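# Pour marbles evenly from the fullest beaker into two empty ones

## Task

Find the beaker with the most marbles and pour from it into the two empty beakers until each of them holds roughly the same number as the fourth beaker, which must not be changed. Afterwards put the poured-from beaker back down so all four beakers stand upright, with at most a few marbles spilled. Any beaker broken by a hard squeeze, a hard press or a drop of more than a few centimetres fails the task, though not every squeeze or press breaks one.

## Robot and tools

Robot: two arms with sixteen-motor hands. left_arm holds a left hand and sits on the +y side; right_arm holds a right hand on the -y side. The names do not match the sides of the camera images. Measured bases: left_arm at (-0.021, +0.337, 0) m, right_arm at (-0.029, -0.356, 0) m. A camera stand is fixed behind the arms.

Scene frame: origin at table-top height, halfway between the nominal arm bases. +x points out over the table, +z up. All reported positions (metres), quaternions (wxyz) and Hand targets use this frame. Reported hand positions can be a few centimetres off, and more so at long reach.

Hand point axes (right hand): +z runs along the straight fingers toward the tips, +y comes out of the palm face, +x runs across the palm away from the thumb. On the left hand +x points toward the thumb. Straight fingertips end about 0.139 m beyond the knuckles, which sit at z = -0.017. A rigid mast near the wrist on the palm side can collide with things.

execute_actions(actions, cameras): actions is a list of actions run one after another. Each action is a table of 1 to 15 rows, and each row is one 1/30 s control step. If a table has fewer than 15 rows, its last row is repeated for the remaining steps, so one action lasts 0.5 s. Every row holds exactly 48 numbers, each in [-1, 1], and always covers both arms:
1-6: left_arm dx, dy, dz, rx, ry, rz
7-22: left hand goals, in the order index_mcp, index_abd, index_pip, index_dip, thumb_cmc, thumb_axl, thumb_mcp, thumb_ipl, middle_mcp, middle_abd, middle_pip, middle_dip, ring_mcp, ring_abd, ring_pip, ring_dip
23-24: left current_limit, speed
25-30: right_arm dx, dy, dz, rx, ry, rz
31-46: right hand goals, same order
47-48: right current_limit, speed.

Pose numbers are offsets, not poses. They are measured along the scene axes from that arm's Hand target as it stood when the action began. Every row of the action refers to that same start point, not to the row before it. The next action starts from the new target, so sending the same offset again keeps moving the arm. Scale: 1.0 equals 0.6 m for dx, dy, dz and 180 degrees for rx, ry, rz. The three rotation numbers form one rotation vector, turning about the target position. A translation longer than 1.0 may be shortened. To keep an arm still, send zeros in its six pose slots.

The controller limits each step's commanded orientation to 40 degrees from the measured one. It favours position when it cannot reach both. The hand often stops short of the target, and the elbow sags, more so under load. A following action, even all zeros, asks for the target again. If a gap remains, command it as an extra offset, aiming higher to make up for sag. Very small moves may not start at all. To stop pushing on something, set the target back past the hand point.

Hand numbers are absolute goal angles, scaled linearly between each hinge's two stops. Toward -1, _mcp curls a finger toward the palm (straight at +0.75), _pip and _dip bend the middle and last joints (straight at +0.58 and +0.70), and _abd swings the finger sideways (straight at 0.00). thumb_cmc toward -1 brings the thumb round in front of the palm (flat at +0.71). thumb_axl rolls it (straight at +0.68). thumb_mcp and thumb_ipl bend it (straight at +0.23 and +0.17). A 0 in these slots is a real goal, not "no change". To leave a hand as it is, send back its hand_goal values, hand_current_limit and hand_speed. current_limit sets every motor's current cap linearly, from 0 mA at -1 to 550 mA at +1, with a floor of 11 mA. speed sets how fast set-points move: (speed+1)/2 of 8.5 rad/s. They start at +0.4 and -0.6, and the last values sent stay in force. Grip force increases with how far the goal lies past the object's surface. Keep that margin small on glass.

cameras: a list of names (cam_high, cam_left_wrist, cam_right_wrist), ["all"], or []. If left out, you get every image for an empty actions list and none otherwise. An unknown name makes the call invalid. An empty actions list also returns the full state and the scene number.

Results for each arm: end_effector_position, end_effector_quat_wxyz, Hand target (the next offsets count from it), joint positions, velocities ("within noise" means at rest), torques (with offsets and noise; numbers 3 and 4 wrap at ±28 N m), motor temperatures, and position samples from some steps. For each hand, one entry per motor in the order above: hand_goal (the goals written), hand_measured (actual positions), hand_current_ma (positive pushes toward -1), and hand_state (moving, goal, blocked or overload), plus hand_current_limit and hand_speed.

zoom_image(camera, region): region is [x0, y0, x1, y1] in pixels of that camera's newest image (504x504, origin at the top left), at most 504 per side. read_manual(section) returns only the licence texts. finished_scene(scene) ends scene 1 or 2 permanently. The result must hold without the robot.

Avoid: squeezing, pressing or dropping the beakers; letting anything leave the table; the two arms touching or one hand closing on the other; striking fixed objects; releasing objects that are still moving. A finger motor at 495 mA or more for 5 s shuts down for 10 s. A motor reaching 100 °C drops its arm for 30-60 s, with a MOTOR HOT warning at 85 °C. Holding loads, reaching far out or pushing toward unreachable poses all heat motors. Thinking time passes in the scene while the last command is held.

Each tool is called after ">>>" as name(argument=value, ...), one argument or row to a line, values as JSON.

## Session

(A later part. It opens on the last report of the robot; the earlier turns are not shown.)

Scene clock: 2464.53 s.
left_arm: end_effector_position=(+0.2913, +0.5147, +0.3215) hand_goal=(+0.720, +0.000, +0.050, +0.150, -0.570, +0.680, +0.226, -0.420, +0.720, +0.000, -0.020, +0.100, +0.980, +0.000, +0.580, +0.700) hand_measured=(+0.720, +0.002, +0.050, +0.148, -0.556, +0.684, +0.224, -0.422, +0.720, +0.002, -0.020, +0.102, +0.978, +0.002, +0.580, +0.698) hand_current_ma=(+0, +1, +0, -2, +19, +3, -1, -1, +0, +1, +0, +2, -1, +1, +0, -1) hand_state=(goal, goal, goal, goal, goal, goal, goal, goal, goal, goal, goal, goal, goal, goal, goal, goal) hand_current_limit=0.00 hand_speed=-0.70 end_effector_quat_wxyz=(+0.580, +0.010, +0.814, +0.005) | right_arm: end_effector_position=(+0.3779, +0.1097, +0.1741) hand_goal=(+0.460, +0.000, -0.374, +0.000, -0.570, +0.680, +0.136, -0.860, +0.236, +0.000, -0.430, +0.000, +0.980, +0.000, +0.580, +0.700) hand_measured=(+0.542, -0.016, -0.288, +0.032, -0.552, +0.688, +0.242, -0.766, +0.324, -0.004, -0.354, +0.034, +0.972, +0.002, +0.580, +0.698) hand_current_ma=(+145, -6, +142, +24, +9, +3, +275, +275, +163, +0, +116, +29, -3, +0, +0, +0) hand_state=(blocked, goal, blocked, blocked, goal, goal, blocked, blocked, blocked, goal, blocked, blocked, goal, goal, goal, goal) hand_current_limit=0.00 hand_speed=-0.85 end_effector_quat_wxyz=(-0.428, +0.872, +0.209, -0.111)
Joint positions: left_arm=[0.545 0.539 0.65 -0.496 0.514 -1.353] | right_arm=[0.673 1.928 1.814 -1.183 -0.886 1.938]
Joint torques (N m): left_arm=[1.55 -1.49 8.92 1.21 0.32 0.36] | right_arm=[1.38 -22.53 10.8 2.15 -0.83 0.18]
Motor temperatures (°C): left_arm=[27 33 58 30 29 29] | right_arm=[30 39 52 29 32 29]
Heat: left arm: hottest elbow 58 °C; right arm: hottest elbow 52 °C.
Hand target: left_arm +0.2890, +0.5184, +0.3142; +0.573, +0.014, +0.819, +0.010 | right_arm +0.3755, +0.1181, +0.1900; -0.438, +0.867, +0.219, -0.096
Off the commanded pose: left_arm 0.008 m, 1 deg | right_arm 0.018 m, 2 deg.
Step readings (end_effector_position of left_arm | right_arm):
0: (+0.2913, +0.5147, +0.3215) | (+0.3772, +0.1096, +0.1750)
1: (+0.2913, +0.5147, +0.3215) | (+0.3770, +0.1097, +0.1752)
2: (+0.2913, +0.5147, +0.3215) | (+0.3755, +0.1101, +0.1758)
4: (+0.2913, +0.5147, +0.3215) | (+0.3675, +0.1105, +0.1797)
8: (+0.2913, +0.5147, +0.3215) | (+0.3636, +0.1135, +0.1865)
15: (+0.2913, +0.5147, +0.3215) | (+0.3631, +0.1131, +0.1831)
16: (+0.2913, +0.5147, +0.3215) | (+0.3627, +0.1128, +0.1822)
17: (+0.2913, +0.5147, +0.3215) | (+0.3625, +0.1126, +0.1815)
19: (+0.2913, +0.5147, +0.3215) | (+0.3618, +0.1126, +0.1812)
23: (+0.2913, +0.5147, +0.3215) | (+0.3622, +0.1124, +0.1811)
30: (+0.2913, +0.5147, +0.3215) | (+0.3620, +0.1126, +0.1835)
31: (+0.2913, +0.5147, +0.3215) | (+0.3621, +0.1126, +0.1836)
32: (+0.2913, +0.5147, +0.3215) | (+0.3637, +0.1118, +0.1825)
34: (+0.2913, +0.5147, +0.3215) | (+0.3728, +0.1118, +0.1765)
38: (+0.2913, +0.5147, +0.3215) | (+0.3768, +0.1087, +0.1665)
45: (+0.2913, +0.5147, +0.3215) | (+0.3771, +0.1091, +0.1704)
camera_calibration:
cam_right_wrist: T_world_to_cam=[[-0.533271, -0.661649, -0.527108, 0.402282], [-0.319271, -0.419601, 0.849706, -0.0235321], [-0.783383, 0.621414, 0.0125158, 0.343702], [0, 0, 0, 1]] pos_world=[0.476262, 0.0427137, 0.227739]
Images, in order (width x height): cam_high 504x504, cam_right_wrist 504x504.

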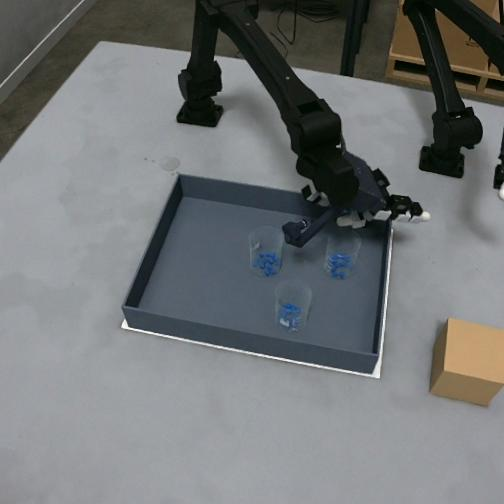

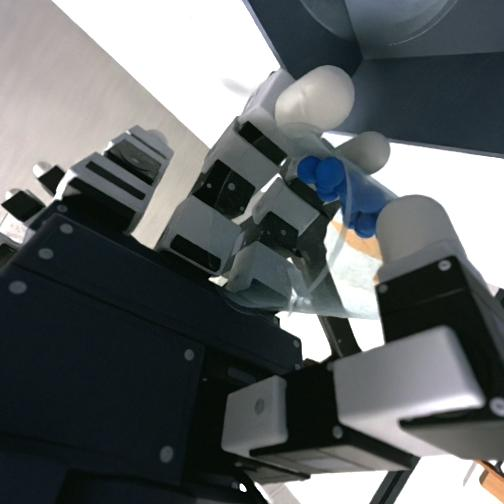

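>>> execute_actions(
  actions=[
    [[0,0,0,0,0,0,0.72,0,0.05,0.15,-0.571,0.68,0.225,-0.42,0.72,0,-0.02,0.1,0.98,0,0.58,0.7,0,-0.7,0,0,0,-0.015,0.06493,0,0.46,0,-0.375,0,-0.571,0.68,0.135,-0.86,0.235,0,-0.43,0,0.98,0,0.58,0.7,0,-0.85]],
    [[0,0,0,0,0,0,0.72,0,0.05,0.15,-0.571,0.68,0.225,-0.42,0.72,0,-0.02,0.1,0.98,0,0.58,0.7,0,-0.7,0,0,0,-0.00338,0.01461,0,0.46,0,-0.375,0,-0.571,0.68,0.135,-0.86,0.235,0,-0.43,0,0.98,0,0.58,0.7,0,-0.85]],
    [[0,0,0,0,0,0,0.72,0,0.05,0.15,-0.571,0.68,0.225,-0.42,0.72,0,-0.02,0.1,0.98,0,0.58,0.7,0,-0.7,0,0,0,0.01838,-0.07954,0,0.46,0,-0.375,0,-0.571,0.68,0.135,-0.86,0.235,0,-0.43,0,0.98,0,0.58,0.7,0,-0.85]],
  ],
  cameras=["cam_right_wrist","cam_high"],
)

>>> zoom_image(
  camera="cam_high",
  region=[320, 245, 360, 285],
)

>>> zoom_image(
  camera="cam_right_wrist",
  region=[164, 60, 424, 320],
)

Scene clock: 2473.87 s.
left_arm: end_effector_position=(+0.2913, +0.5147, +0.3215) hand_goal=(+0.720, +0.000, +0.050, +0.150, -0.570, +0.680, +0.226, -0.420, +0.720, +0.000, -0.020, +0.100, +0.980, +0.000, +0.580, +0.700) hand_measured=(+0.720, +0.002, +0.050, +0.148, -0.556, +0.684, +0.224, -0.422, +0.720, +0.002, -0.020, +0.102, +0.978, +0.002, +0.580, +0.698) hand_current_ma=(+0, +1, +0, -2, +19, +3, -1, -1, +0, +1, +0, +2, -1, +1, +0, -1) hand_state=(goal, goal, goal, goal, goal, goal, goal, goal, goal, goal, goal, goal, goal, goal, goal, goal) hand_current_limit=0.00 hand_speed=-0.70 end_effector_quat_wxyz=(+0.580, +0.010, +0.814, +0.005) | right_arm: end_effector_position=(+0.3782, +0.1098, +0.1748) hand_goal=(+0.460, +0.000, -0.374, +0.000, -0.570, +0.680, +0.136, -0.860, +0.236, +0.000, -0.430, +0.000, +0.980, +0.000, +0.580, +0.700) hand_measured=(+0.542, -0.016, -0.288, +0.032, -0.552, +0.688, +0.242, -0.766, +0.324, -0.004, -0.354, +0.034, +0.972, +0.002, +0.580, +0.698) hand_current_ma=(+145, -6, +142, +24, +9, +3, +275, +275, +163, +0, +116, +29, -3, +0, +0, +0) hand_state=(blocked, goal, blocked, blocked, goal, goal, blocked, blocked, blocked, goal, blocked, blocked, goal, goal, goal, goal) hand_current_limit=0.00 hand_speed=-0.85 end_effector_quat_wxyz=(-0.428, +0.872, +0.211, -0.110)
Joint positions: left_arm=[0.545 0.539 0.65 -0.496 0.514 -1.353] | right_arm=[0.673 1.926 1.814 -1.183 -0.886 1.935]
Joint torques (N m): left_arm=[1.49 -1.44 8.92 1.21 0.32 0.37] | right_arm=[1.08 -22.48 10.76 2.07 -0.85 0.2]
Motor temperatures (°C): left_arm=[27 33 58 30 29 29] | right_arm=[30 38 52 29 33 29]
Heat: left arm: hottest elbow 58 °C; right arm: hottest elbow 52 °C.
Hand target: left_arm +0.2890, +0.5184, +0.3142; +0.573, +0.014, +0.819, +0.010 | right_arm +0.3755, +0.1181, +0.1901; -0.438, +0.867, +0.219, -0.096
Off the commanded pose: left_arm 0.008 m, 1 deg | right_arm 0.018 m, 2 deg.
Step readings (end_effector_position of left_arm | right_arm):
0: (+0.2913, +0.5147, +0.3215) | (+0.3779, +0.1097, +0.1741)
1: (+0.2913, +0.5147, +0.3215) | (+0.3779, +0.1097, +0.1741)
2: (+0.2913, +0.5147, +0.3215) | (+0.3762, +0.1103, +0.1750)
4: (+0.2913, +0.5147, +0.3215) | (+0.3678, +0.1104, +0.1792)
8: (+0.2913, +0.5147, +0.3215) | (+0.3638, +0.1137, +0.1866)
15: (+0.2913, +0.5147, +0.3215) | (+0.3632, +0.1133, +0.1832)
16: (+0.2913, +0.5147, +0.3215) | (+0.3625, +0.1129, +0.1822)
17: (+0.2913, +0.5147, +0.3215) | (+0.3619, +0.1127, +0.1818)
19: (+0.2913, +0.5147, +0.3215) | (+0.3615, +0.1125, +0.1820)
23: (+0.2913, +0.5147, +0.3215) | (+0.3625, +0.1131, +0.1820)
30: (+0.2913, +0.5147, +0.3215) | (+0.3616, +0.1127, +0.1831)
31: (+0.2913, +0.5147, +0.3215) | (+0.3614, +0.1125, +0.1833)
32: (+0.2913, +0.5147, +0.3215) | (+0.3636, +0.1122, +0.1820)
34: (+0.2913, +0.5147, +0.3215) | (+0.3731, +0.1117, +0.1754)
38: (+0.2913, +0.5147, +0.3215) | (+0.3767, +0.1081, +0.1657)
45: (+0.2913, +0.5147, +0.3215) | (+0.3768, +0.1090, +0.1713)
camera_calibration:
cam_right_wrist: T_world_to_cam=[[-0.530322, -0.66152, -0.530236, 0.402392], [-0.321225, -0.422009, 0.847775, -0.0227247], [-0.784585, 0.619918, 0.0113037, 0.344716], [0, 0, 0, 1]] pos_world=[0.476556, 0.0429047, 0.228731]
Images, in order (width x height): cam_high 504x504, cam_right_wrist 504x504.

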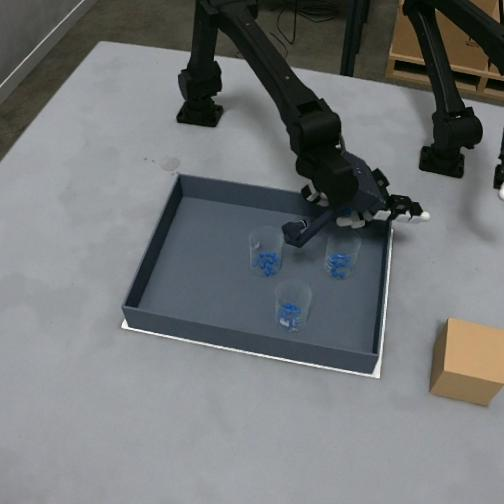

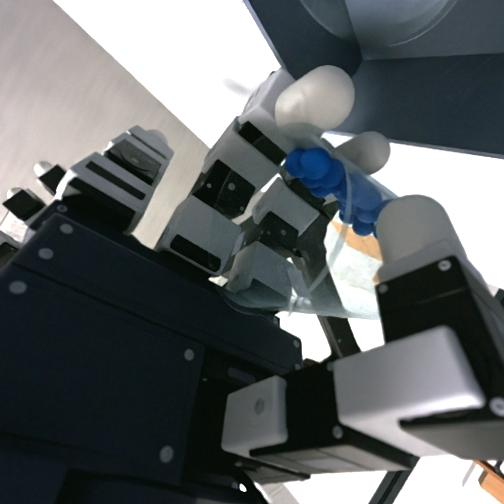

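Scaled by 12.600 from the camera's 504x504 image, which has a finer 720x720 frame.

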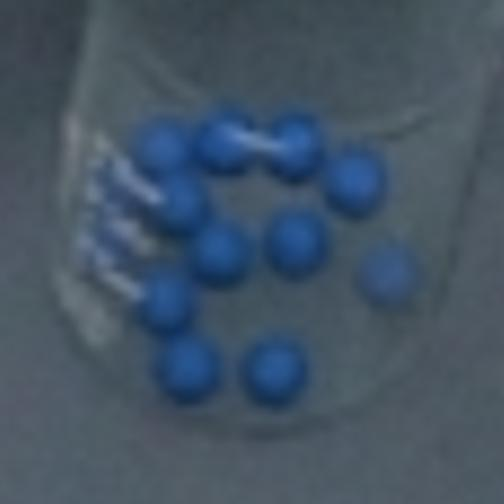

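Scaled by 1.938 from the camera's 504x504 image, which has a finer 720x720 frame.

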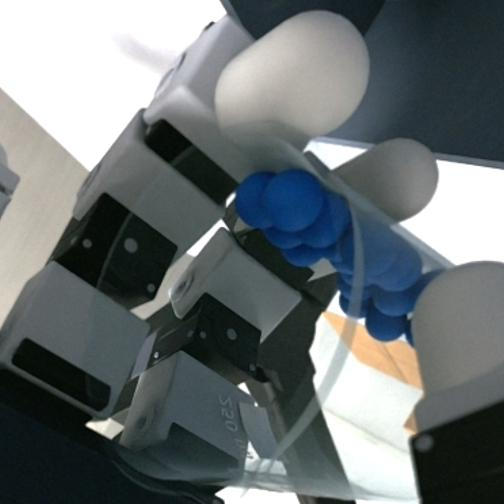

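>>> execute_actions(
  actions=[
    [[0,0,0,0,0,0,0.72,0,0.05,0.15,-0.571,0.68,0.225,-0.42,0.72,0,-0.02,0.1,0.98,0,0.58,0.7,0,-0.7,0,0,0,-0.015,0.06493,0,0.46,0,-0.375,0,-0.571,0.68,0.135,-0.86,0.235,0,-0.43,0,0.98,0,0.58,0.7,0,-0.85]],
    [[0,0,0,0,0,0,0.72,0,0.05,0.15,-0.571,0.68,0.225,-0.42,0.72,0,-0.02,0.1,0.98,0,0.58,0.7,0,-0.7,0,0,0,-0.00338,0.01461,0,0.46,0,-0.375,0,-0.571,0.68,0.135,-0.86,0.235,0,-0.43,0,0.98,0,0.58,0.7,0,-0.85]],
    [[0,0,0,0,0,0,0.72,0,0.05,0.15,-0.571,0.68,0.225,-0.42,0.72,0,-0.02,0.1,0.98,0,0.58,0.7,0,-0.7,0,0,0,0.01838,-0.07954,0,0.46,0,-0.375,0,-0.571,0.68,0.135,-0.86,0.235,0,-0.43,0,0.98,0,0.58,0.7,0,-0.85]],
  ],
  cameras=["cam_right_wrist","cam_high"],
)

>>> zoom_image(
  camera="cam_high",
  region=[320, 245, 360, 285],
)

>>> zoom_image(
  camera="cam_right_wrist",
  region=[164, 60, 424, 320],
)

Scene clock: 2483.47 s.
left_arm: end_effector_position=(+0.2913, +0.5147, +0.3215) hand_goal=(+0.720, +0.000, +0.050, +0.150, -0.570, +0.680, +0.226, -0.420, +0.720, +0.000, -0.020, +0.100, +0.980, +0.000, +0.580, +0.700) hand_measured=(+0.720, +0.002, +0.050, +0.148, -0.556, +0.684, +0.224, -0.422, +0.720, +0.002, -0.020, +0.102, +0.978, +0.002, +0.580, +0.698) hand_current_ma=(+0, +1, +0, -2, +19, +3, -1, -1, +0, +1, +0, +2, -1, +1, +0, -1) hand_state=(goal, goal, goal, goal, goal, goal, goal, goal, goal, goal, goal, goal, goal, goal, goal, goal) hand_current_limit=0.00 hand_speed=-0.70 end_effector_quat_wxyz=(+0.580, +0.010, +0.814, +0.005) | right_arm: end_effector_position=(+0.3780, +0.1096, +0.1754) hand_goal=(+0.460, +0.000, -0.374, +0.000, -0.570, +0.680, +0.136, -0.860, +0.236, +0.000, -0.430, +0.000, +0.980, +0.000, +0.580, +0.700) hand_measured=(+0.542, -0.016, -0.288, +0.032, -0.552, +0.688, +0.242, -0.766, +0.324, -0.004, -0.354, +0.034, +0.972, +0.002, +0.580, +0.698) hand_current_ma=(+145, -6, +142, +24, +9, +3, +275, +275, +163, +0, +116, +29, -3, +0, +0, +0) hand_state=(blocked, goal, blocked, blocked, goal, goal, blocked, blocked, blocked, goal, blocked, blocked, goal, goal, goal, goal) hand_current_limit=0.00 hand_speed=-0.85 end_effector_quat_wxyz=(-0.428, +0.872, +0.211, -0.110)
Joint positions: left_arm=[0.545 0.539 0.65 -0.496 0.514 -1.353] | right_arm=[0.673 1.926 1.814 -1.184 -0.886 1.935]
Joint torques (N m): left_arm=[1.55 -1.49 8.91 1.21 0.32 0.37] | right_arm=[0.85 -22.12 10.81 2.17 -0.8 0.2]
Motor temperatures (°C): left_arm=[27 33 58 30 29 29] | right_arm=[30 37 52 29 33 29]
Heat: left arm: hottest elbow 58 °C; right arm: hottest elbow 52 °C.
Hand target: left_arm +0.2890, +0.5184, +0.3142; +0.573, +0.014, +0.819, +0.010 | right_arm +0.3755, +0.1181, +0.1900; -0.438, +0.867, +0.219, -0.096
Off the commanded pose: left_arm 0.008 m, 1 deg | right_arm 0.017 m, 2 deg.
Step readings (end_effector_position of left_arm | right_arm):
0: (+0.2913, +0.5147, +0.3215) | (+0.3782, +0.1098, +0.1748)
1: (+0.2913, +0.5147, +0.3215) | (+0.3782, +0.1098, +0.1748)
2: (+0.2913, +0.5147, +0.3215) | (+0.3761, +0.1103, +0.1759)
4: (+0.2913, +0.5147, +0.3215) | (+0.3682, +0.1106, +0.1797)
8: (+0.2913, +0.5147, +0.3215) | (+0.3641, +0.1139, +0.1868)
15: (+0.2913, +0.5147, +0.3215) | (+0.3630, +0.1130, +0.1828)
16: (+0.2913, +0.5147, +0.3215) | (+0.3625, +0.1129, +0.1820)
17: (+0.2913, +0.5147, +0.3215) | (+0.3622, +0.1127, +0.1813)
19: (+0.2913, +0.5147, +0.3215) | (+0.3618, +0.1127, +0.1816)
23: (+0.2913, +0.5147, +0.3215) | (+0.3628, +0.1130, +0.1819)
30: (+0.2913, +0.5147, +0.3215) | (+0.3618, +0.1128, +0.1835)
31: (+0.2913, +0.5147, +0.3215) | (+0.3618, +0.1125, +0.1836)
32: (+0.2913, +0.5147, +0.3215) | (+0.3641, +0.1119, +0.1822)
34: (+0.2913, +0.5147, +0.3215) | (+0.3729, +0.1115, +0.1761)
38: (+0.2913, +0.5147, +0.3215) | (+0.3769, +0.1083, +0.1660)
45: (+0.2913, +0.5147, +0.3215) | (+0.3769, +0.1091, +0.1722)
camera_calibration:
cam_right_wrist: T_world_to_cam=[[-0.530474, -0.661632, -0.529943, 0.402482], [-0.320975, -0.421835, 0.847956, -0.0235507], [-0.784584, 0.619918, 0.0114048, 0.344652], [0, 0, 0, 1]] pos_world=[0.476356, 0.0427047, 0.229332]
Images, in order (width x height): cam_high 504x504, cam_right_wrist 504x504.

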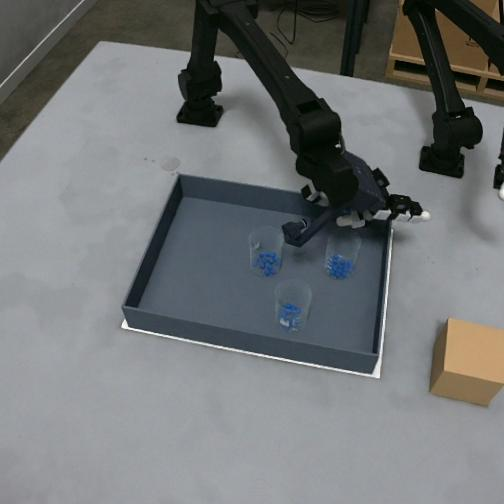

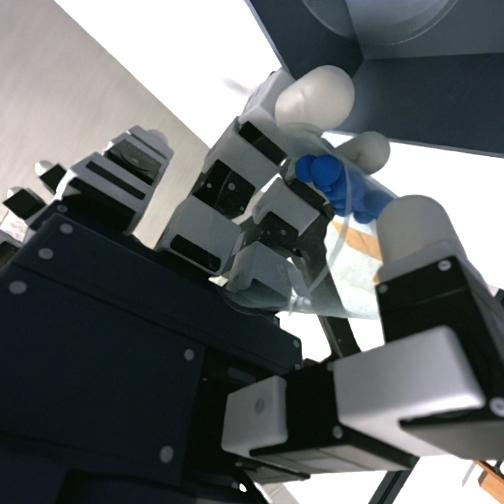

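Scaled by 12.600 from the camera's 504x504 image, which has a finer 720x720 frame.

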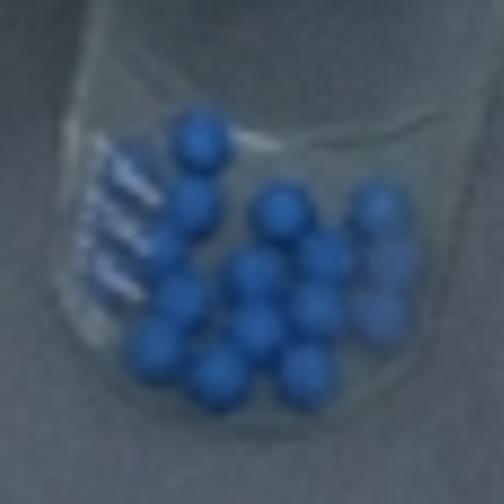

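Scaled by 1.938 from the camera's 504x504 image, which has a finer 720x720 frame.

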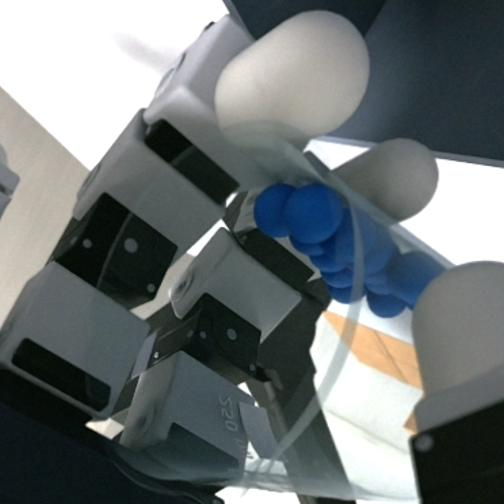

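>>> execute_actions(
  actions=[
    [[0,0,0,0,0,0,0.72,0,0.05,0.15,-0.571,0.68,0.225,-0.42,0.72,0,-0.02,0.1,0.98,0,0.58,0.7,0,-0.7,-0.02,0,0.05,0.02344,-0.10146,0,0.46,0,-0.375,0,-0.571,0.68,0.135,-0.86,0.235,0,-0.43,0,0.98,0,0.58,0.7,0,-0.85]],
    [[0,0,0,0,0,0,0.72,0,0.05,0.15,-0.571,0.68,0.225,-0.42,0.72,0,-0.02,0.1,0.98,0,0.58,0.7,0,-0.7,-0.01,0,0.05,0.02344,-0.10146,0,0.46,0,-0.375,0,-0.571,0.68,0.135,-0.86,0.235,0,-0.43,0,0.98,0,0.58,0.7,0,-0.85]],
    [[0,0,0,0,0,0,0.72,0,0.05,0.15,-0.571,0.68,0.225,-0.42,0.72,0,-0.02,0.1,0.98,0,0.58,0.7,0,-0.7,0,0,0.05,0.02344,-0.10146,0,0.46,0,-0.375,0,-0.571,0.68,0.135,-0.86,0.235,0,-0.43,0,0.98,0,0.58,0.7,0,-0.85]],
    [[0,0,0,0,0,0,0.72,0,0.05,0.15,-0.571,0.68,0.225,-0.42,0.72,0,-0.02,0.1,0.98,0,0.58,0.7,0,-0.7,0,0,0.05,0.02344,-0.10146,0,0.46,0,-0.375,0,-0.571,0.68,0.135,-0.86,0.235,0,-0.43,0,0.98,0,0.58,0.7,0,-0.85]],
  ],
  cameras=["cam_right_wrist","cam_high"],
)

>>> zoom_image(
  camera="cam_right_wrist",
  region=[354, 20, 504, 220],
)

>>> zoom_image(
  camera="cam_high",
  region=[320, 245, 360, 285],
)

Scene clock: 2505.40 s.
left_arm: end_effector_position=(+0.2913, +0.5147, +0.3215) hand_goal=(+0.720, +0.000, +0.050, +0.150, -0.570, +0.680, +0.226, -0.420, +0.720, +0.000, -0.020, +0.100, +0.980, +0.000, +0.580, +0.700) hand_measured=(+0.720, +0.002, +0.050, +0.148, -0.556, +0.684, +0.224, -0.422, +0.720, +0.002, -0.020, +0.102, +0.978, +0.002, +0.580, +0.698) hand_current_ma=(+0, +1, +0, -2, +19, +3, -1, -1, +0, +1, +0, +2, -1, +1, +0, -1) hand_state=(goal, goal, goal, goal, goal, goal, goal, goal, goal, goal, goal, goal, goal, goal, goal, goal) hand_current_limit=0.00 hand_speed=-0.70 end_effector_quat_wxyz=(+0.580, +0.010, +0.814, +0.005) | right_arm: end_effector_position=(+0.3587, +0.1098, +0.2841) hand_goal=(+0.460, +0.000, -0.374, +0.000, -0.570, +0.680, +0.136, -0.860, +0.236, +0.000, -0.430, +0.000, +0.980, +0.000, +0.580, +0.700) hand_measured=(+0.542, -0.016, -0.288, +0.032, -0.552, +0.688, +0.244, -0.768, +0.324, -0.004, -0.354, +0.034, +0.974, +0.002, +0.580, +0.698) hand_current_ma=(+145, -6, +141, +24, +9, +3, +275, +275, +162, +0, +116, +29, -2, +0, +0, +0) hand_state=(blocked, goal, blocked, blocked, goal, goal, blocked, blocked, blocked, goal, blocked, blocked, goal, goal, goal, goal) hand_current_limit=0.00 hand_speed=-0.85 end_effector_quat_wxyz=(-0.329, +0.713, +0.438, +0.438)
Joint positions: left_arm=[0.545 0.539 0.65 -0.496 0.514 -1.353] | right_arm=[0.915 1.354 1.08 -0.149 -0.223 1.565]
Joint torques (N m): left_arm=[1.55 -1.49 8.92 1.21 0.32 0.37] | right_arm=[0.67 -13.68 12.29 4.67 -0.03 -0.33]
Motor temperatures (°C): left_arm=[27 33 58 30 29 29] | right_arm=[30 38 52 29 32 29]
Heat: left arm: hottest elbow 58 °C; right arm: hottest elbow 52 °C.
Hand target: left_arm +0.2890, +0.5184, +0.3142; +0.573, +0.014, +0.819, +0.010 | right_arm +0.3574, +0.1181, +0.3099; -0.336, +0.684, +0.446, +0.468
Off the commanded pose: left_arm 0.008 m, 1 deg | right_arm 0.027 m, 5 deg.
Step readings (end_effector_position of left_arm | right_arm):
0: (+0.2913, +0.5147, +0.3215) | (+0.3780, +0.1096, +0.1754)
1: (+0.2913, +0.5147, +0.3215) | (+0.3783, +0.1095, +0.1749)
2: (+0.2913, +0.5147, +0.3215) | (+0.3804, +0.1087, +0.1730)
4: (+0.2913, +0.5147, +0.3215) | (+0.3827, +0.1020, +0.1682)
8: (+0.2913, +0.5147, +0.3215) | (+0.3691, +0.0971, +0.1769)
15: (+0.2913, +0.5147, +0.3215) | (+0.3608, +0.1111, +0.2192)
16: (+0.2913, +0.5147, +0.3215) | (+0.3609, +0.1118, +0.2218)
17: (+0.2913, +0.5147, +0.3215) | (+0.3643, +0.1113, +0.2227)
19: (+0.2913, +0.5147, +0.3215) | (+0.3666, +0.1085, +0.2202)
23: (+0.2913, +0.5147, +0.3215) | (+0.3605, +0.0977, +0.2178)
30: (+0.2913, +0.5147, +0.3215) | (+0.3558, +0.1071, +0.2332)
31: (+0.2913, +0.5147, +0.3215) | (+0.3565, +0.1076, +0.2342)
32: (+0.2913, +0.5147, +0.3215) | (+0.3589, +0.1078, +0.2353)
34: (+0.2913, +0.5147, +0.3215) | (+0.3618, +0.1053, +0.2364)
38: (+0.2913, +0.5147, +0.3215) | (+0.3570, +0.0987, +0.2423)
45: (+0.2913, +0.5147, +0.3215) | (+0.3559, +0.1075, +0.2617)
46: (+0.2913, +0.5147, +0.3215) | (+0.3567, +0.1081, +0.2624)
47: (+0.2913, +0.5147, +0.3215) | (+0.3587, +0.1085, +0.2639)
49: (+0.2913, +0.5147, +0.3215) | (+0.3632, +0.1042, +0.2658)
53: (+0.2913, +0.5147, +0.3215) | (+0.3585, +0.1000, +0.2689)
60: (+0.2913, +0.5147, +0.3215) | (+0.3564, +0.1098, +0.2821)
camera_calibration:
cam_right_wrist: T_world_to_cam=[[0.419436, -0.464509, -0.779939, 0.158651], [-0.831561, -0.541217, -0.124865, 0.35083], [-0.364115, 0.70094, -0.613273, 0.345943], [0, 0, 0, 1]] pos_world=[0.351156, 0.021085, 0.379702]
Images, in order (width x height): cam_high 504x504, cam_right_wrist 504x504.

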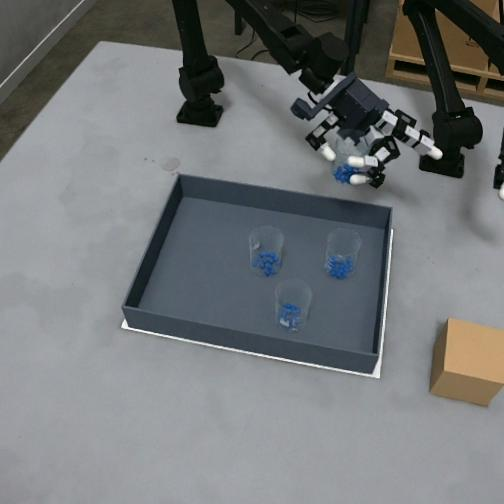

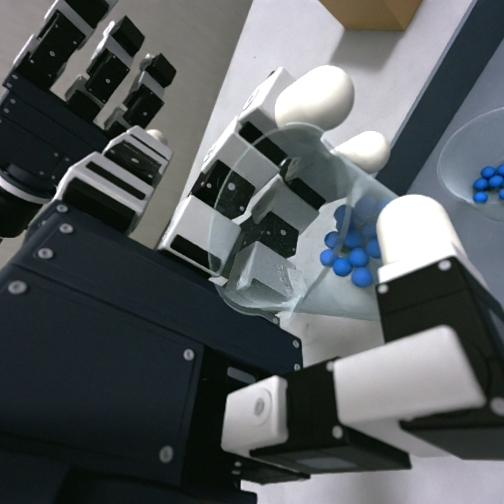

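Scaled by 2.520 from the camera's 504x504 image, which has a finer 720x720 frame.

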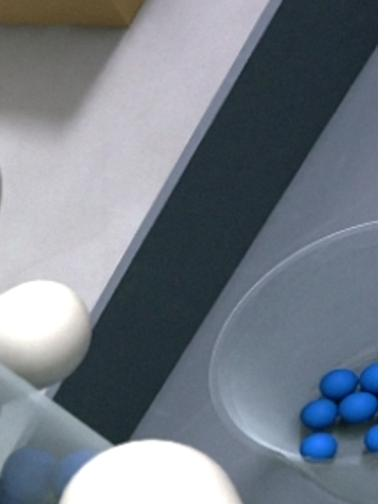

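Scaled by 12.600 from the camera's 504x504 image, which has a finer 720x720 frame.

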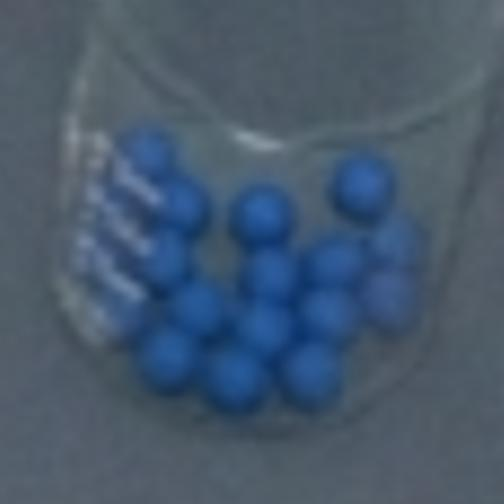

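>>> execute_actions(
  actions=[
    [[0,0,0,0,0,0,0.72,0,0.05,0.15,-0.571,0.68,0.225,-0.42,0.72,0,-0.02,0.1,0.98,0,0.58,0.7,0,-0.7,0.0387,-0.1187,0,0,0,0,0.46,0,-0.375,0,-0.571,0.68,0.135,-0.86,0.235,0,-0.43,0,0.98,0,0.58,0.7,0,-0.85]],
  ],
  cameras=["cam_right_wrist"],
)

>>> zoom_image(
  camera="cam_right_wrist",
  region=[404, 60, 504, 200],
)

Scene clock: 2513.13 s.
left_arm: end_effector_position=(+0.2913, +0.5147, +0.3215) hand_goal=(+0.720, +0.000, +0.050, +0.150, -0.570, +0.680, +0.226, -0.420, +0.720, +0.000, -0.020, +0.100, +0.980, +0.000, +0.580, +0.700) hand_measured=(+0.720, +0.002, +0.050, +0.148, -0.556, +0.684, +0.224, -0.422, +0.720, +0.002, -0.020, +0.102, +0.978, +0.002, +0.580, +0.698) hand_current_ma=(+0, +1, +0, -2, +19, +3, -1, -1, +0, +1, +0, +2, -1, +1, +0, -1) hand_state=(goal, goal, goal, goal, goal, goal, goal, goal, goal, goal, goal, goal, goal, goal, goal, goal) hand_current_limit=0.00 hand_speed=-0.70 end_effector_quat_wxyz=(+0.580, +0.010, +0.814, +0.005) | right_arm: end_effector_position=(+0.3784, +0.0462, +0.2896) hand_goal=(+0.460, +0.000, -0.374, +0.000, -0.570, +0.680, +0.136, -0.860, +0.236, +0.000, -0.430, +0.000, +0.980, +0.000, +0.580, +0.700) hand_measured=(+0.542, -0.016, -0.288, +0.032, -0.552, +0.688, +0.244, -0.768, +0.322, -0.004, -0.354, +0.034, +0.976, +0.002, +0.580, +0.698) hand_current_ma=(+145, -6, +141, +24, +9, +3, +275, +272, +161, +0, +116, +29, +0, +0, +0, +0) hand_state=(blocked, goal, blocked, blocked, goal, goal, blocked, blocked, blocked, goal, blocked, blocked, goal, goal, goal, goal) hand_current_limit=0.00 hand_speed=-0.85 end_effector_quat_wxyz=(-0.337, +0.703, +0.438, +0.447)
Joint positions: left_arm=[0.545 0.539 0.65 -0.496 0.514 -1.353] | right_arm=[0.778 1.246 0.984 -0.147 -0.36 1.508]
Joint torques (N m): left_arm=[1.61 -1.44 8.91 1.2 0.32 0.37] | right_arm=[-0.32 -11.52 12.62 3.44 -0.3 -0.34]
Motor temperatures (°C): left_arm=[27 33 58 30 29 29] | right_arm=[30 38 52 29 32 29]
Heat: left arm: hottest elbow 58 °C; right arm: hottest elbow 52 °C.
Hand target: left_arm +0.2890, +0.5184, +0.3142; +0.573, +0.014, +0.819, +0.010 | right_arm +0.3808, +0.0468, +0.3102; -0.336, +0.684, +0.446, +0.468
Off the commanded pose: left_arm 0.008 m, 1 deg | right_arm 0.020 m, 3 deg.
Step readings (end_effector_position of left_arm | right_arm):
0: (+0.2913, +0.5147, +0.3215) | (+0.3587, +0.1098, +0.2841)
1: (+0.2913, +0.5147, +0.3215) | (+0.3584, +0.1098, +0.2839)
2: (+0.2913, +0.5147, +0.3215) | (+0.3578, +0.1091, +0.2829)
4: (+0.2913, +0.5147, +0.3215) | (+0.3539, +0.1031, +0.2784)
8: (+0.2913, +0.5147, +0.3215) | (+0.3623, +0.0688, +0.2751)
15: (+0.2913, +0.5147, +0.3215) | (+0.3794, +0.0448, +0.2891)
camera_calibration:
cam_right_wrist: T_world_to_cam=[[0.434864, -0.440346, -0.785486, 0.119764], [-0.82423, -0.545959, -0.150247, 0.338324], [-0.362683, 0.712758, -0.600364, 0.396196], [0, 0, 0, 1]] pos_world=[0.37047, -0.044943, 0.382767]
Images, in order (width x height): cam_right_wrist 504x504.

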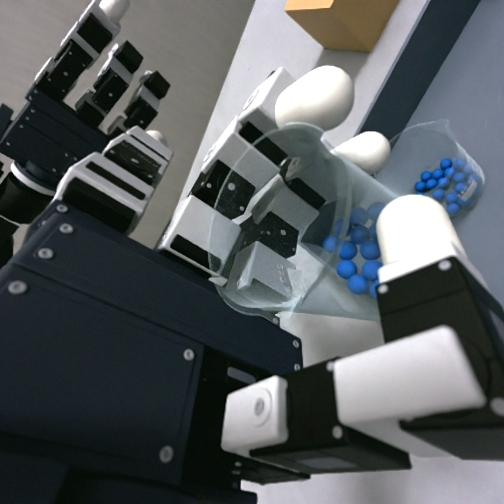

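Scaled by 3.600 from the camera's 504x504 image, which has a finer 720x720 frame.

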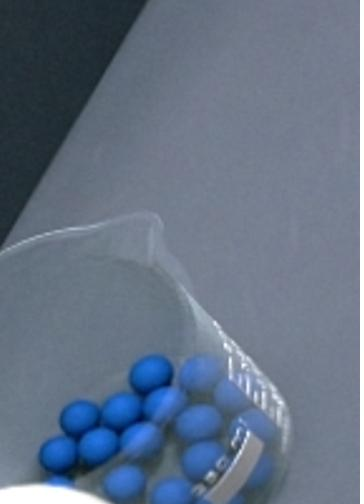

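>>> zoom_image(
  camera="cam_right_wrist",
  region=[404, 140, 494, 230],
)

Scaled by 5.600 from the camera's 504x504 image, which has a finer 720x720 frame.

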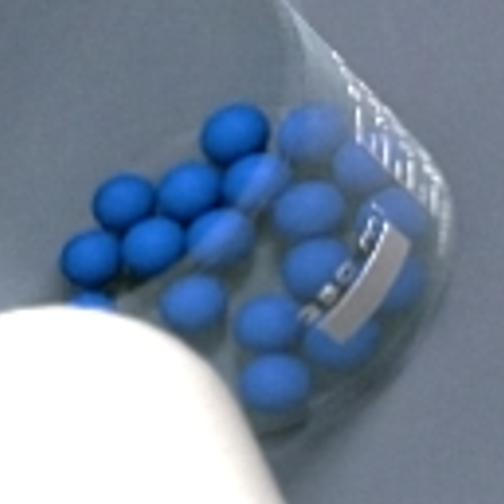

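>>> execute_actions(
  actions=[
    [[0,0,0,0,0,0,0.72,0,0.05,0.15,-0.571,0.68,0.225,-0.42,0.72,0,-0.02,0.1,0.98,0,0.58,0.7,0,-0.7,0.0412,-0.1202,0,0,0,-0.0944,0.46,0,-0.375,0,-0.571,0.68,0.135,-0.86,0.235,0,-0.43,0,0.98,0,0.58,0.7,0,-0.85]],
    [[0,0,0,0,0,0,0.72,0,0.05,0.15,-0.571,0.68,0.225,-0.42,0.72,0,-0.02,0.1,0.98,0,0.58,0.7,0,-0.7,0.0412,-0.1202,0,0,0,-0.0944,0.46,0,-0.375,0,-0.571,0.68,0.135,-0.86,0.235,0,-0.43,0,0.98,0,0.58,0.7,0,-0.85]],
    [[0.04,-0.1,0,0,0,0,0.72,0,0.05,0.15,-0.571,0.68,0.225,-0.42,0.72,0,-0.02,0.1,0.98,0,0.58,0.7,0,-0.7,0.0412,-0.1202,0,0,0,-0.0944,0.46,0,-0.375,0,-0.571,0.68,0.135,-0.86,0.235,0,-0.43,0,0.98,0,0.58,0.7,0,-0.85]],
    [[0.04,-0.12,0,0,0,0,0.72,0,0.05,0.15,-0.571,0.68,0.225,-0.42,0.72,0,-0.02,0.1,0.98,0,0.58,0.7,0,-0.7,0.0412,-0.1202,0,0,0,-0.0944,0.46,0,-0.375,0,-0.571,0.68,0.135,-0.86,0.235,0,-0.43,0,0.98,0,0.58,0.7,0,-0.85]],
    [[0.05,-0.12,0,0,0,0,0.72,0,0.05,0.15,-0.571,0.68,0.225,-0.42,0.72,0,-0.02,0.1,0.98,0,0.58,0.7,0,-0.7,0,-0.03,0,0,0,0,0.46,0,-0.375,0,-0.571,0.68,0.135,-0.86,0.235,0,-0.43,0,0.98,0,0.58,0.7,0,-0.85]],
    [[0.05,-0.12,0,0,0,0,0.72,0,0.05,0.15,-0.571,0.68,0.225,-0.42,0.72,0,-0.02,0.1,0.98,0,0.58,0.7,0,-0.7,0,0,0,0,0,0,0.46,0,-0.375,0,-0.571,0.68,0.135,-0.86,0.235,0,-0.43,0,0.98,0,0.58,0.7,0,-0.85]],
  ],
  cameras=["all"],
)

Scene clock: 2549.70 s.
left_arm: end_effector_position=(+0.3812, +0.2488, +0.2802) hand_goal=(+0.720, +0.000, +0.050, +0.150, -0.570, +0.680, +0.226, -0.420, +0.720, +0.000, -0.020, +0.100, +0.980, +0.000, +0.580, +0.700) hand_measured=(+0.722, +0.002, +0.050, +0.148, -0.556, +0.684, +0.226, -0.422, +0.722, +0.002, -0.020, +0.102, +0.980, +0.002, +0.580, +0.698) hand_current_ma=(+1, +1, +0, -2, +19, +3, -1, -1, +1, +1, +0, +2, +0, +1, +0, -1) hand_state=(goal, goal, goal, goal, goal, goal, goal, goal, goal, goal, goal, goal, goal, goal, goal, goal) hand_current_limit=0.00 hand_speed=-0.70 end_effector_quat_wxyz=(+0.543, +0.043, +0.838, +0.028) | right_arm: end_effector_position=(+0.4672, -0.2580, +0.2746) hand_goal=(+0.460, +0.000, -0.374, +0.000, -0.570, +0.680, +0.136, -0.860, +0.236, +0.000, -0.430, +0.000, +0.980, +0.000, +0.580, +0.700) hand_measured=(+0.542, -0.016, -0.288, +0.032, -0.552, +0.688, +0.244, -0.768, +0.322, -0.004, -0.354, +0.034, +0.978, +0.002, +0.580, +0.698) hand_current_ma=(+145, -6, +140, +24, +9, +3, +275, +271, +161, +0, +116, +29, +0, +0, +0, +0) hand_state=(blocked, goal, blocked, blocked, goal, goal, blocked, blocked, blocked, goal, blocked, blocked, goal, goal, goal, goal) hand_current_limit=0.00 hand_speed=-0.85 end_effector_quat_wxyz=(-0.008, +0.835, +0.002, +0.550)
Joint positions: left_arm=[-0.61 0.979 0.759 -0.28 -0.554 -1.747] | right_arm=[0.447 1.225 0.925 -0.147 0.424 1.778]
Joint torques (N m): left_arm=[0.97 -7.12 13.87 2.32 -0.57 -0.04] | right_arm=[-1.08 -10.17 16.35 2.73 0.17 -0.07]
Motor temperatures (°C): left_arm=[27 33 59 30 29 29] | right_arm=[30 36 53 29 32 29]
Heat: left arm: hottest elbow 59 °C; right arm: hottest elbow 53 °C.
Hand target: left_arm +0.3971, +0.2423, +0.3143; +0.573, +0.014, +0.819, +0.010 | right_arm +0.4797, -0.2597, +0.3100; -0.017, +0.817, -0.012, +0.576
Off the commanded pose: left_arm 0.038 m, 6 deg | right_arm 0.038 m, 4 deg.
Step readings (end_effector_position of left_arm | right_arm):
0: (+0.2913, +0.5147, +0.3215) | (+0.3784, +0.0462, +0.2896)
1: (+0.2913, +0.5147, +0.3215) | (+0.3785, +0.0459, +0.2894)
2: (+0.2913, +0.5147, +0.3215) | (+0.3827, +0.0397, +0.2891)
4: (+0.2913, +0.5147, +0.3215) | (+0.3892, +0.0231, +0.2876)
8: (+0.2913, +0.5147, +0.3215) | (+0.3980, -0.0114, +0.2847)
15: (+0.2913, +0.5147, +0.3215) | (+0.4018, -0.0224, +0.2884)
16: (+0.2913, +0.5147, +0.3215) | (+0.4018, -0.0226, +0.2885)
17: (+0.2913, +0.5147, +0.3215) | (+0.4058, -0.0312, +0.2886)
19: (+0.2913, +0.5147, +0.3215) | (+0.4108, -0.0475, +0.2886)
23: (+0.2913, +0.5147, +0.3215) | (+0.4218, -0.0815, +0.2883)
30: (+0.2913, +0.5147, +0.3215) | (+0.4272, -0.0946, +0.2886)
31: (+0.2913, +0.5147, +0.3215) | (+0.4272, -0.0952, +0.2885)
32: (+0.2912, +0.5150, +0.3214) | (+0.4293, -0.1039, +0.2895)
34: (+0.2907, +0.5134, +0.3211) | (+0.4320, -0.1199, +0.2912)
38: (+0.3044, +0.4776, +0.3175) | (+0.4420, -0.1559, +0.2925)
45: (+0.3096, +0.4605, +0.3177) | (+0.4466, -0.1720, +0.2916)
46: (+0.3091, +0.4612, +0.3178) | (+0.4466, -0.1728, +0.2917)
47: (+0.3073, +0.4631, +0.3187) | (+0.4469, -0.1811, +0.2923)
49: (+0.3091, +0.4534, +0.3202) | (+0.4469, -0.1965, +0.2929)
53: (+0.3229, +0.4053, +0.3177) | (+0.4542, -0.2343, +0.2867)
60: (+0.3319, +0.3896, +0.3064) | (+0.4621, -0.2494, +0.2761)
61: (+0.3322, +0.3903, +0.3057) | (+0.4624, -0.2490, +0.2761)
62: (+0.3318, +0.3901, +0.3058) | (+0.4627, -0.2488, +0.2761)
64: (+0.3338, +0.3818, +0.3043) | (+0.4643, -0.2508, +0.2755)
68: (+0.3456, +0.3339, +0.2874) | (+0.4660, -0.2534, +0.2748)
75: (+0.3519, +0.3195, +0.2693) | (+0.4671, -0.2582, +0.2747)
76: (+0.3518, +0.3199, +0.2699) | (+0.4672, -0.2580, +0.2746)
77: (+0.3517, +0.3191, +0.2719) | (+0.4672, -0.2580, +0.2746)
79: (+0.3544, +0.3130, +0.2789) | (+0.4672, -0.2580, +0.2746)
83: (+0.3716, +0.2674, +0.2842) | (+0.4672, -0.2580, +0.2746)
90: (+0.3807, +0.2490, +0.2780) | (+0.4672, -0.2580, +0.2746)
camera_calibration:
cam_left_wrist: T_world_to_cam=[[0.288245, -0.718664, 0.632801, -0.139936], [-0.855044, -0.490667, -0.167765, 0.451394], [0.431062, -0.492716, -0.755921, 0.291573], [0, 0, 0, 1]] pos_world=[0.300611, 0.26458, 0.384686]
cam_right_wrist: T_world_to_cam=[[-0.243207, -0.630105, -0.73744, 0.19002], [-0.835399, 0.522412, -0.170861, 0.529638], [0.492908, 0.574502, -0.653444, 0.215402], [0, 0, 0, 1]] pos_world=[0.3825, -0.280706, 0.371376]

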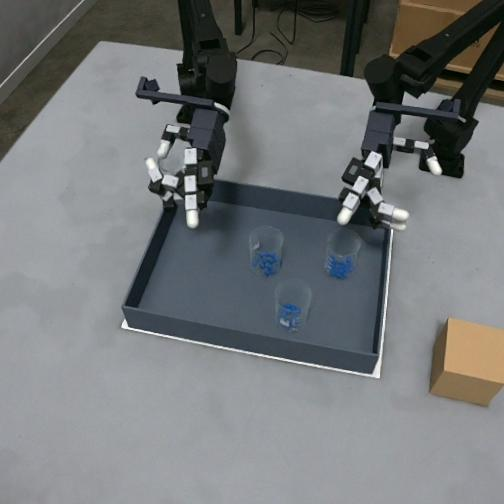

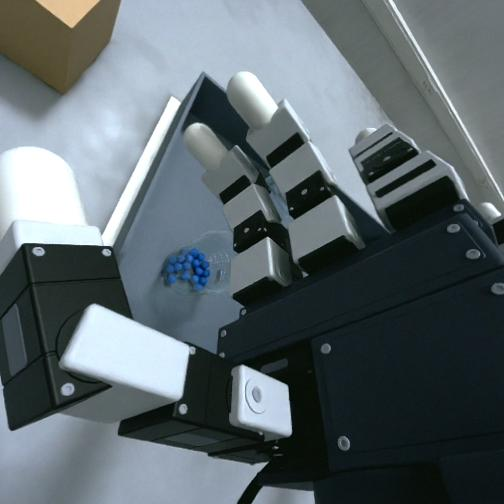

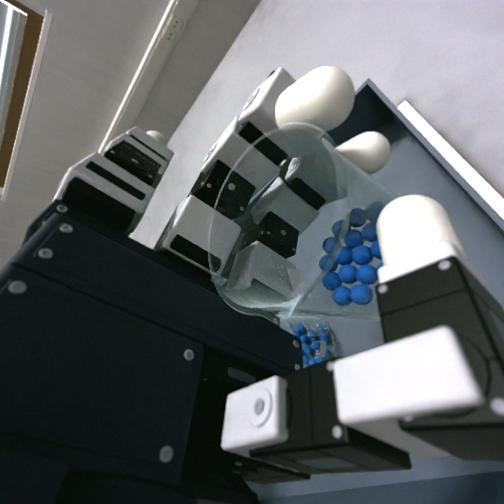

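>>> zoom_image(
  camera="cam_left_wrist",
  region=[150, 220, 250, 320],
)

>>> zoom_image(
  camera="cam_right_wrist",
  region=[280, 300, 350, 370],
)

>>> zoom_image(
  camera="cam_right_wrist",
  region=[290, 190, 400, 320],
)

Scaled by 5.040 from the camera's 504x504 image, which has a finer 720x720 frame.

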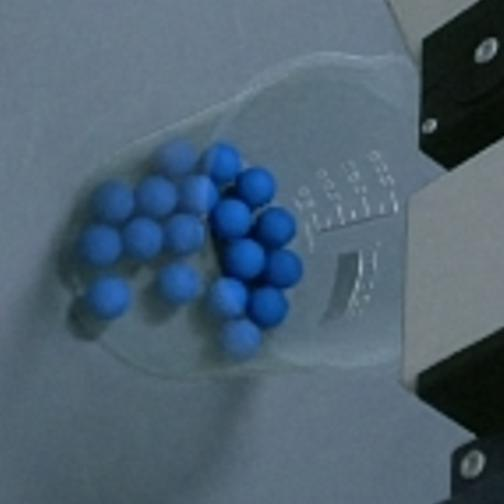

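Scaled by 7.200 from the camera's 504x504 image, which has a finer 720x720 frame.

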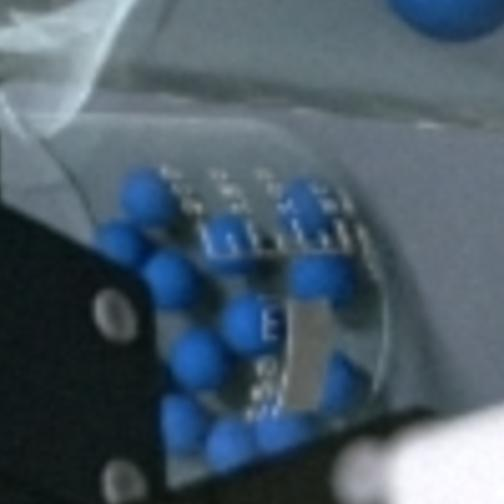

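Scaled by 3.877 from the camera's 504x504 image, which has a finer 720x720 frame.

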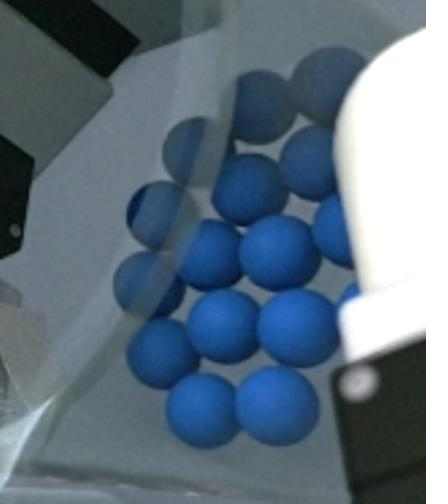

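>>> execute_actions(
  actions=[
    [[0.05,-0.1,0.03,0,0,0,0.72,0,0.05,0.15,-0.571,0.68,0.225,-0.42,0.72,0,-0.02,0.1,0.98,0,0.58,0.7,0,-0.7,0,0,0,0,0,0,0.46,0,-0.375,0,-0.571,0.68,0.135,-0.86,0.235,0,-0.43,0,0.98,0,0.58,0.7,0,-0.85]],
    [[0.03,-0.07,0,0,0,0,0.72,0,0.05,0.15,-0.571,0.68,0.225,-0.42,0.72,0,-0.02,0.1,0.98,0,0.58,0.7,0,-0.7,0,0,0,0,0,0,0.46,0,-0.375,0,-0.571,0.68,0.135,-0.86,0.235,0,-0.43,0,0.98,0,0.58,0.7,0,-0.85]],
  ],
  cameras=["cam_left_wrist"],
)

Scene clock: 2570.83 s.
left_arm: end_effector_position=(+0.4346, +0.1547, +0.3050) hand_goal=(+0.720, +0.000, +0.050, +0.150, -0.570, +0.680, +0.226, -0.420, +0.720, +0.000, -0.020, +0.100, +0.980, +0.000, +0.580, +0.700) hand_measured=(+0.722, +0.002, +0.050, +0.148, -0.556, +0.684, +0.226, -0.422, +0.722, +0.002, -0.020, +0.102, +0.980, +0.002, +0.580, +0.698) hand_current_ma=(+1, +1, +0, -2, +19, +3, -1, -1, +1, +1, +0, +2, +0, +1, +0, -1) hand_state=(goal, goal, goal, goal, goal, goal, goal, goal, goal, goal, goal, goal, goal, goal, goal, goal) hand_current_limit=0.00 hand_speed=-0.70 end_effector_quat_wxyz=(+0.554, +0.034, +0.832, +0.030) | right_arm: end_effector_position=(+0.4672, -0.2580, +0.2746) hand_goal=(+0.460, +0.000, -0.374, +0.000, -0.570, +0.680, +0.136, -0.860, +0.236, +0.000, -0.430, +0.000, +0.980, +0.000, +0.580, +0.700) hand_measured=(+0.542, -0.016, -0.288, +0.032, -0.552, +0.688, +0.244, -0.768, +0.322, -0.004, -0.354, +0.034, +0.978, +0.002, +0.580, +0.698) hand_current_ma=(+145, -6, +140, +24, +9, +3, +275, +271, +161, +0, +116, +29, +0, +0, +0, +0) hand_state=(blocked, goal, blocked, blocked, goal, goal, blocked, blocked, blocked, goal, blocked, blocked, goal, goal, goal, goal) hand_current_limit=0.00 hand_speed=-0.85 end_effector_quat_wxyz=(-0.008, +0.835, +0.002, +0.550)
Joint positions: left_arm=[-0.729 1.259 1.022 -0.28 -0.677 -1.818] | right_arm=[0.447 1.225 0.925 -0.147 0.424 1.778]
Joint torques (N m): left_arm=[-0.21 -11.99 13.67 1.44 -0.65 -0.06] | right_arm=[-1.44 -10.05 16.35 2.62 0.14 -0.07]
Motor temperatures (°C): left_arm=[27 33 67 30 29 29] | right_arm=[30 35 53 29 32 29]
Heat: left arm: hottest elbow 67 °C; right arm: hottest elbow 53 °C.
Hand target: left_arm +0.4450, +0.1403, +0.3321; +0.573, +0.015, +0.819, +0.010 | right_arm +0.4797, -0.2597, +0.3100; -0.017, +0.817, -0.012, +0.576
Off the commanded pose: left_arm 0.032 m, 4 deg | right_arm 0.038 m, 4 deg.
Step readings (end_effector_position of left_arm | right_arm):
0: (+0.3812, +0.2488, +0.2802) | (+0.4672, -0.2580, +0.2746)
1: (+0.3813, +0.2490, +0.2806) | (+0.4672, -0.2580, +0.2746)
2: (+0.3814, +0.2491, +0.2818) | (+0.4672, -0.2580, +0.2746)
4: (+0.3864, +0.2431, +0.2891) | (+0.4672, -0.2580, +0.2746)
8: (+0.4053, +0.2089, +0.3018) | (+0.4672, -0.2580, +0.2746)
15: (+0.4138, +0.1924, +0.3039) | (+0.4672, -0.2580, +0.2746)
16: (+0.4139, +0.1924, +0.3036) | (+0.4672, -0.2580, +0.2746)
17: (+0.4142, +0.1921, +0.3042) | (+0.4672, -0.2580, +0.2746)
19: (+0.4177, +0.1863, +0.3075) | (+0.4672, -0.2580, +0.2746)
23: (+0.4301, +0.1651, +0.3087) | (+0.4672, -0.2580, +0.2746)
30: (+0.4340, +0.1550, +0.3022) | (+0.4672, -0.2580, +0.2746)
camera_calibration:
cam_left_wrist: T_world_to_cam=[[0.284167, -0.709161, 0.645244, -0.24207], [-0.842642, -0.505778, -0.184777, 0.457094], [0.457387, -0.491203, -0.741294, 0.224781], [0, 0, 0, 1]] pos_world=[0.351143, 0.169934, 0.407283]
Images, in order (width x height): cam_left_wrist 504x504.

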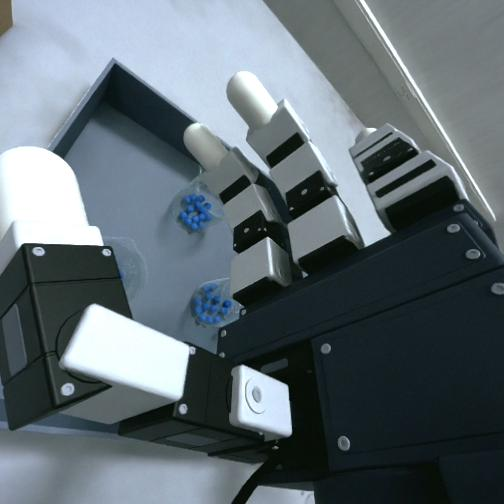

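>>> zoom_image(
  camera="cam_left_wrist",
  region=[160, 170, 240, 250],
)

>>> zoom_image(
  camera="cam_left_wrist",
  region=[175, 265, 255, 345],
)

Scaled by 6.300 from the camera's 504x504 image, which has a finer 720x720 frame.

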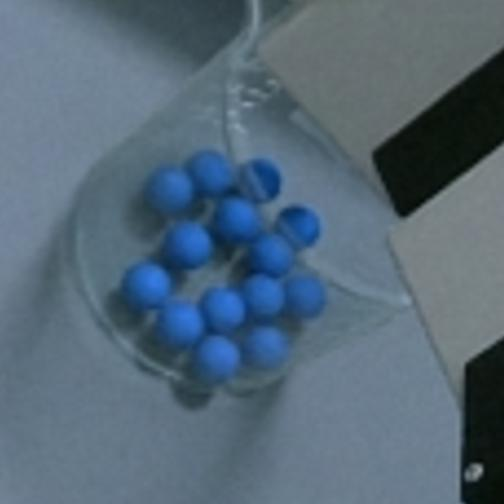

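Scaled by 6.300 from the camera's 504x504 image, which has a finer 720x720 frame.

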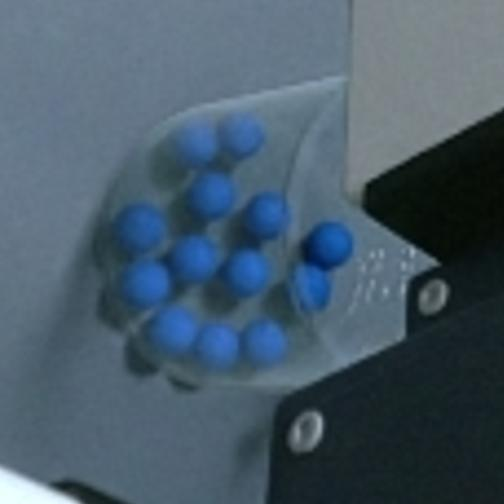

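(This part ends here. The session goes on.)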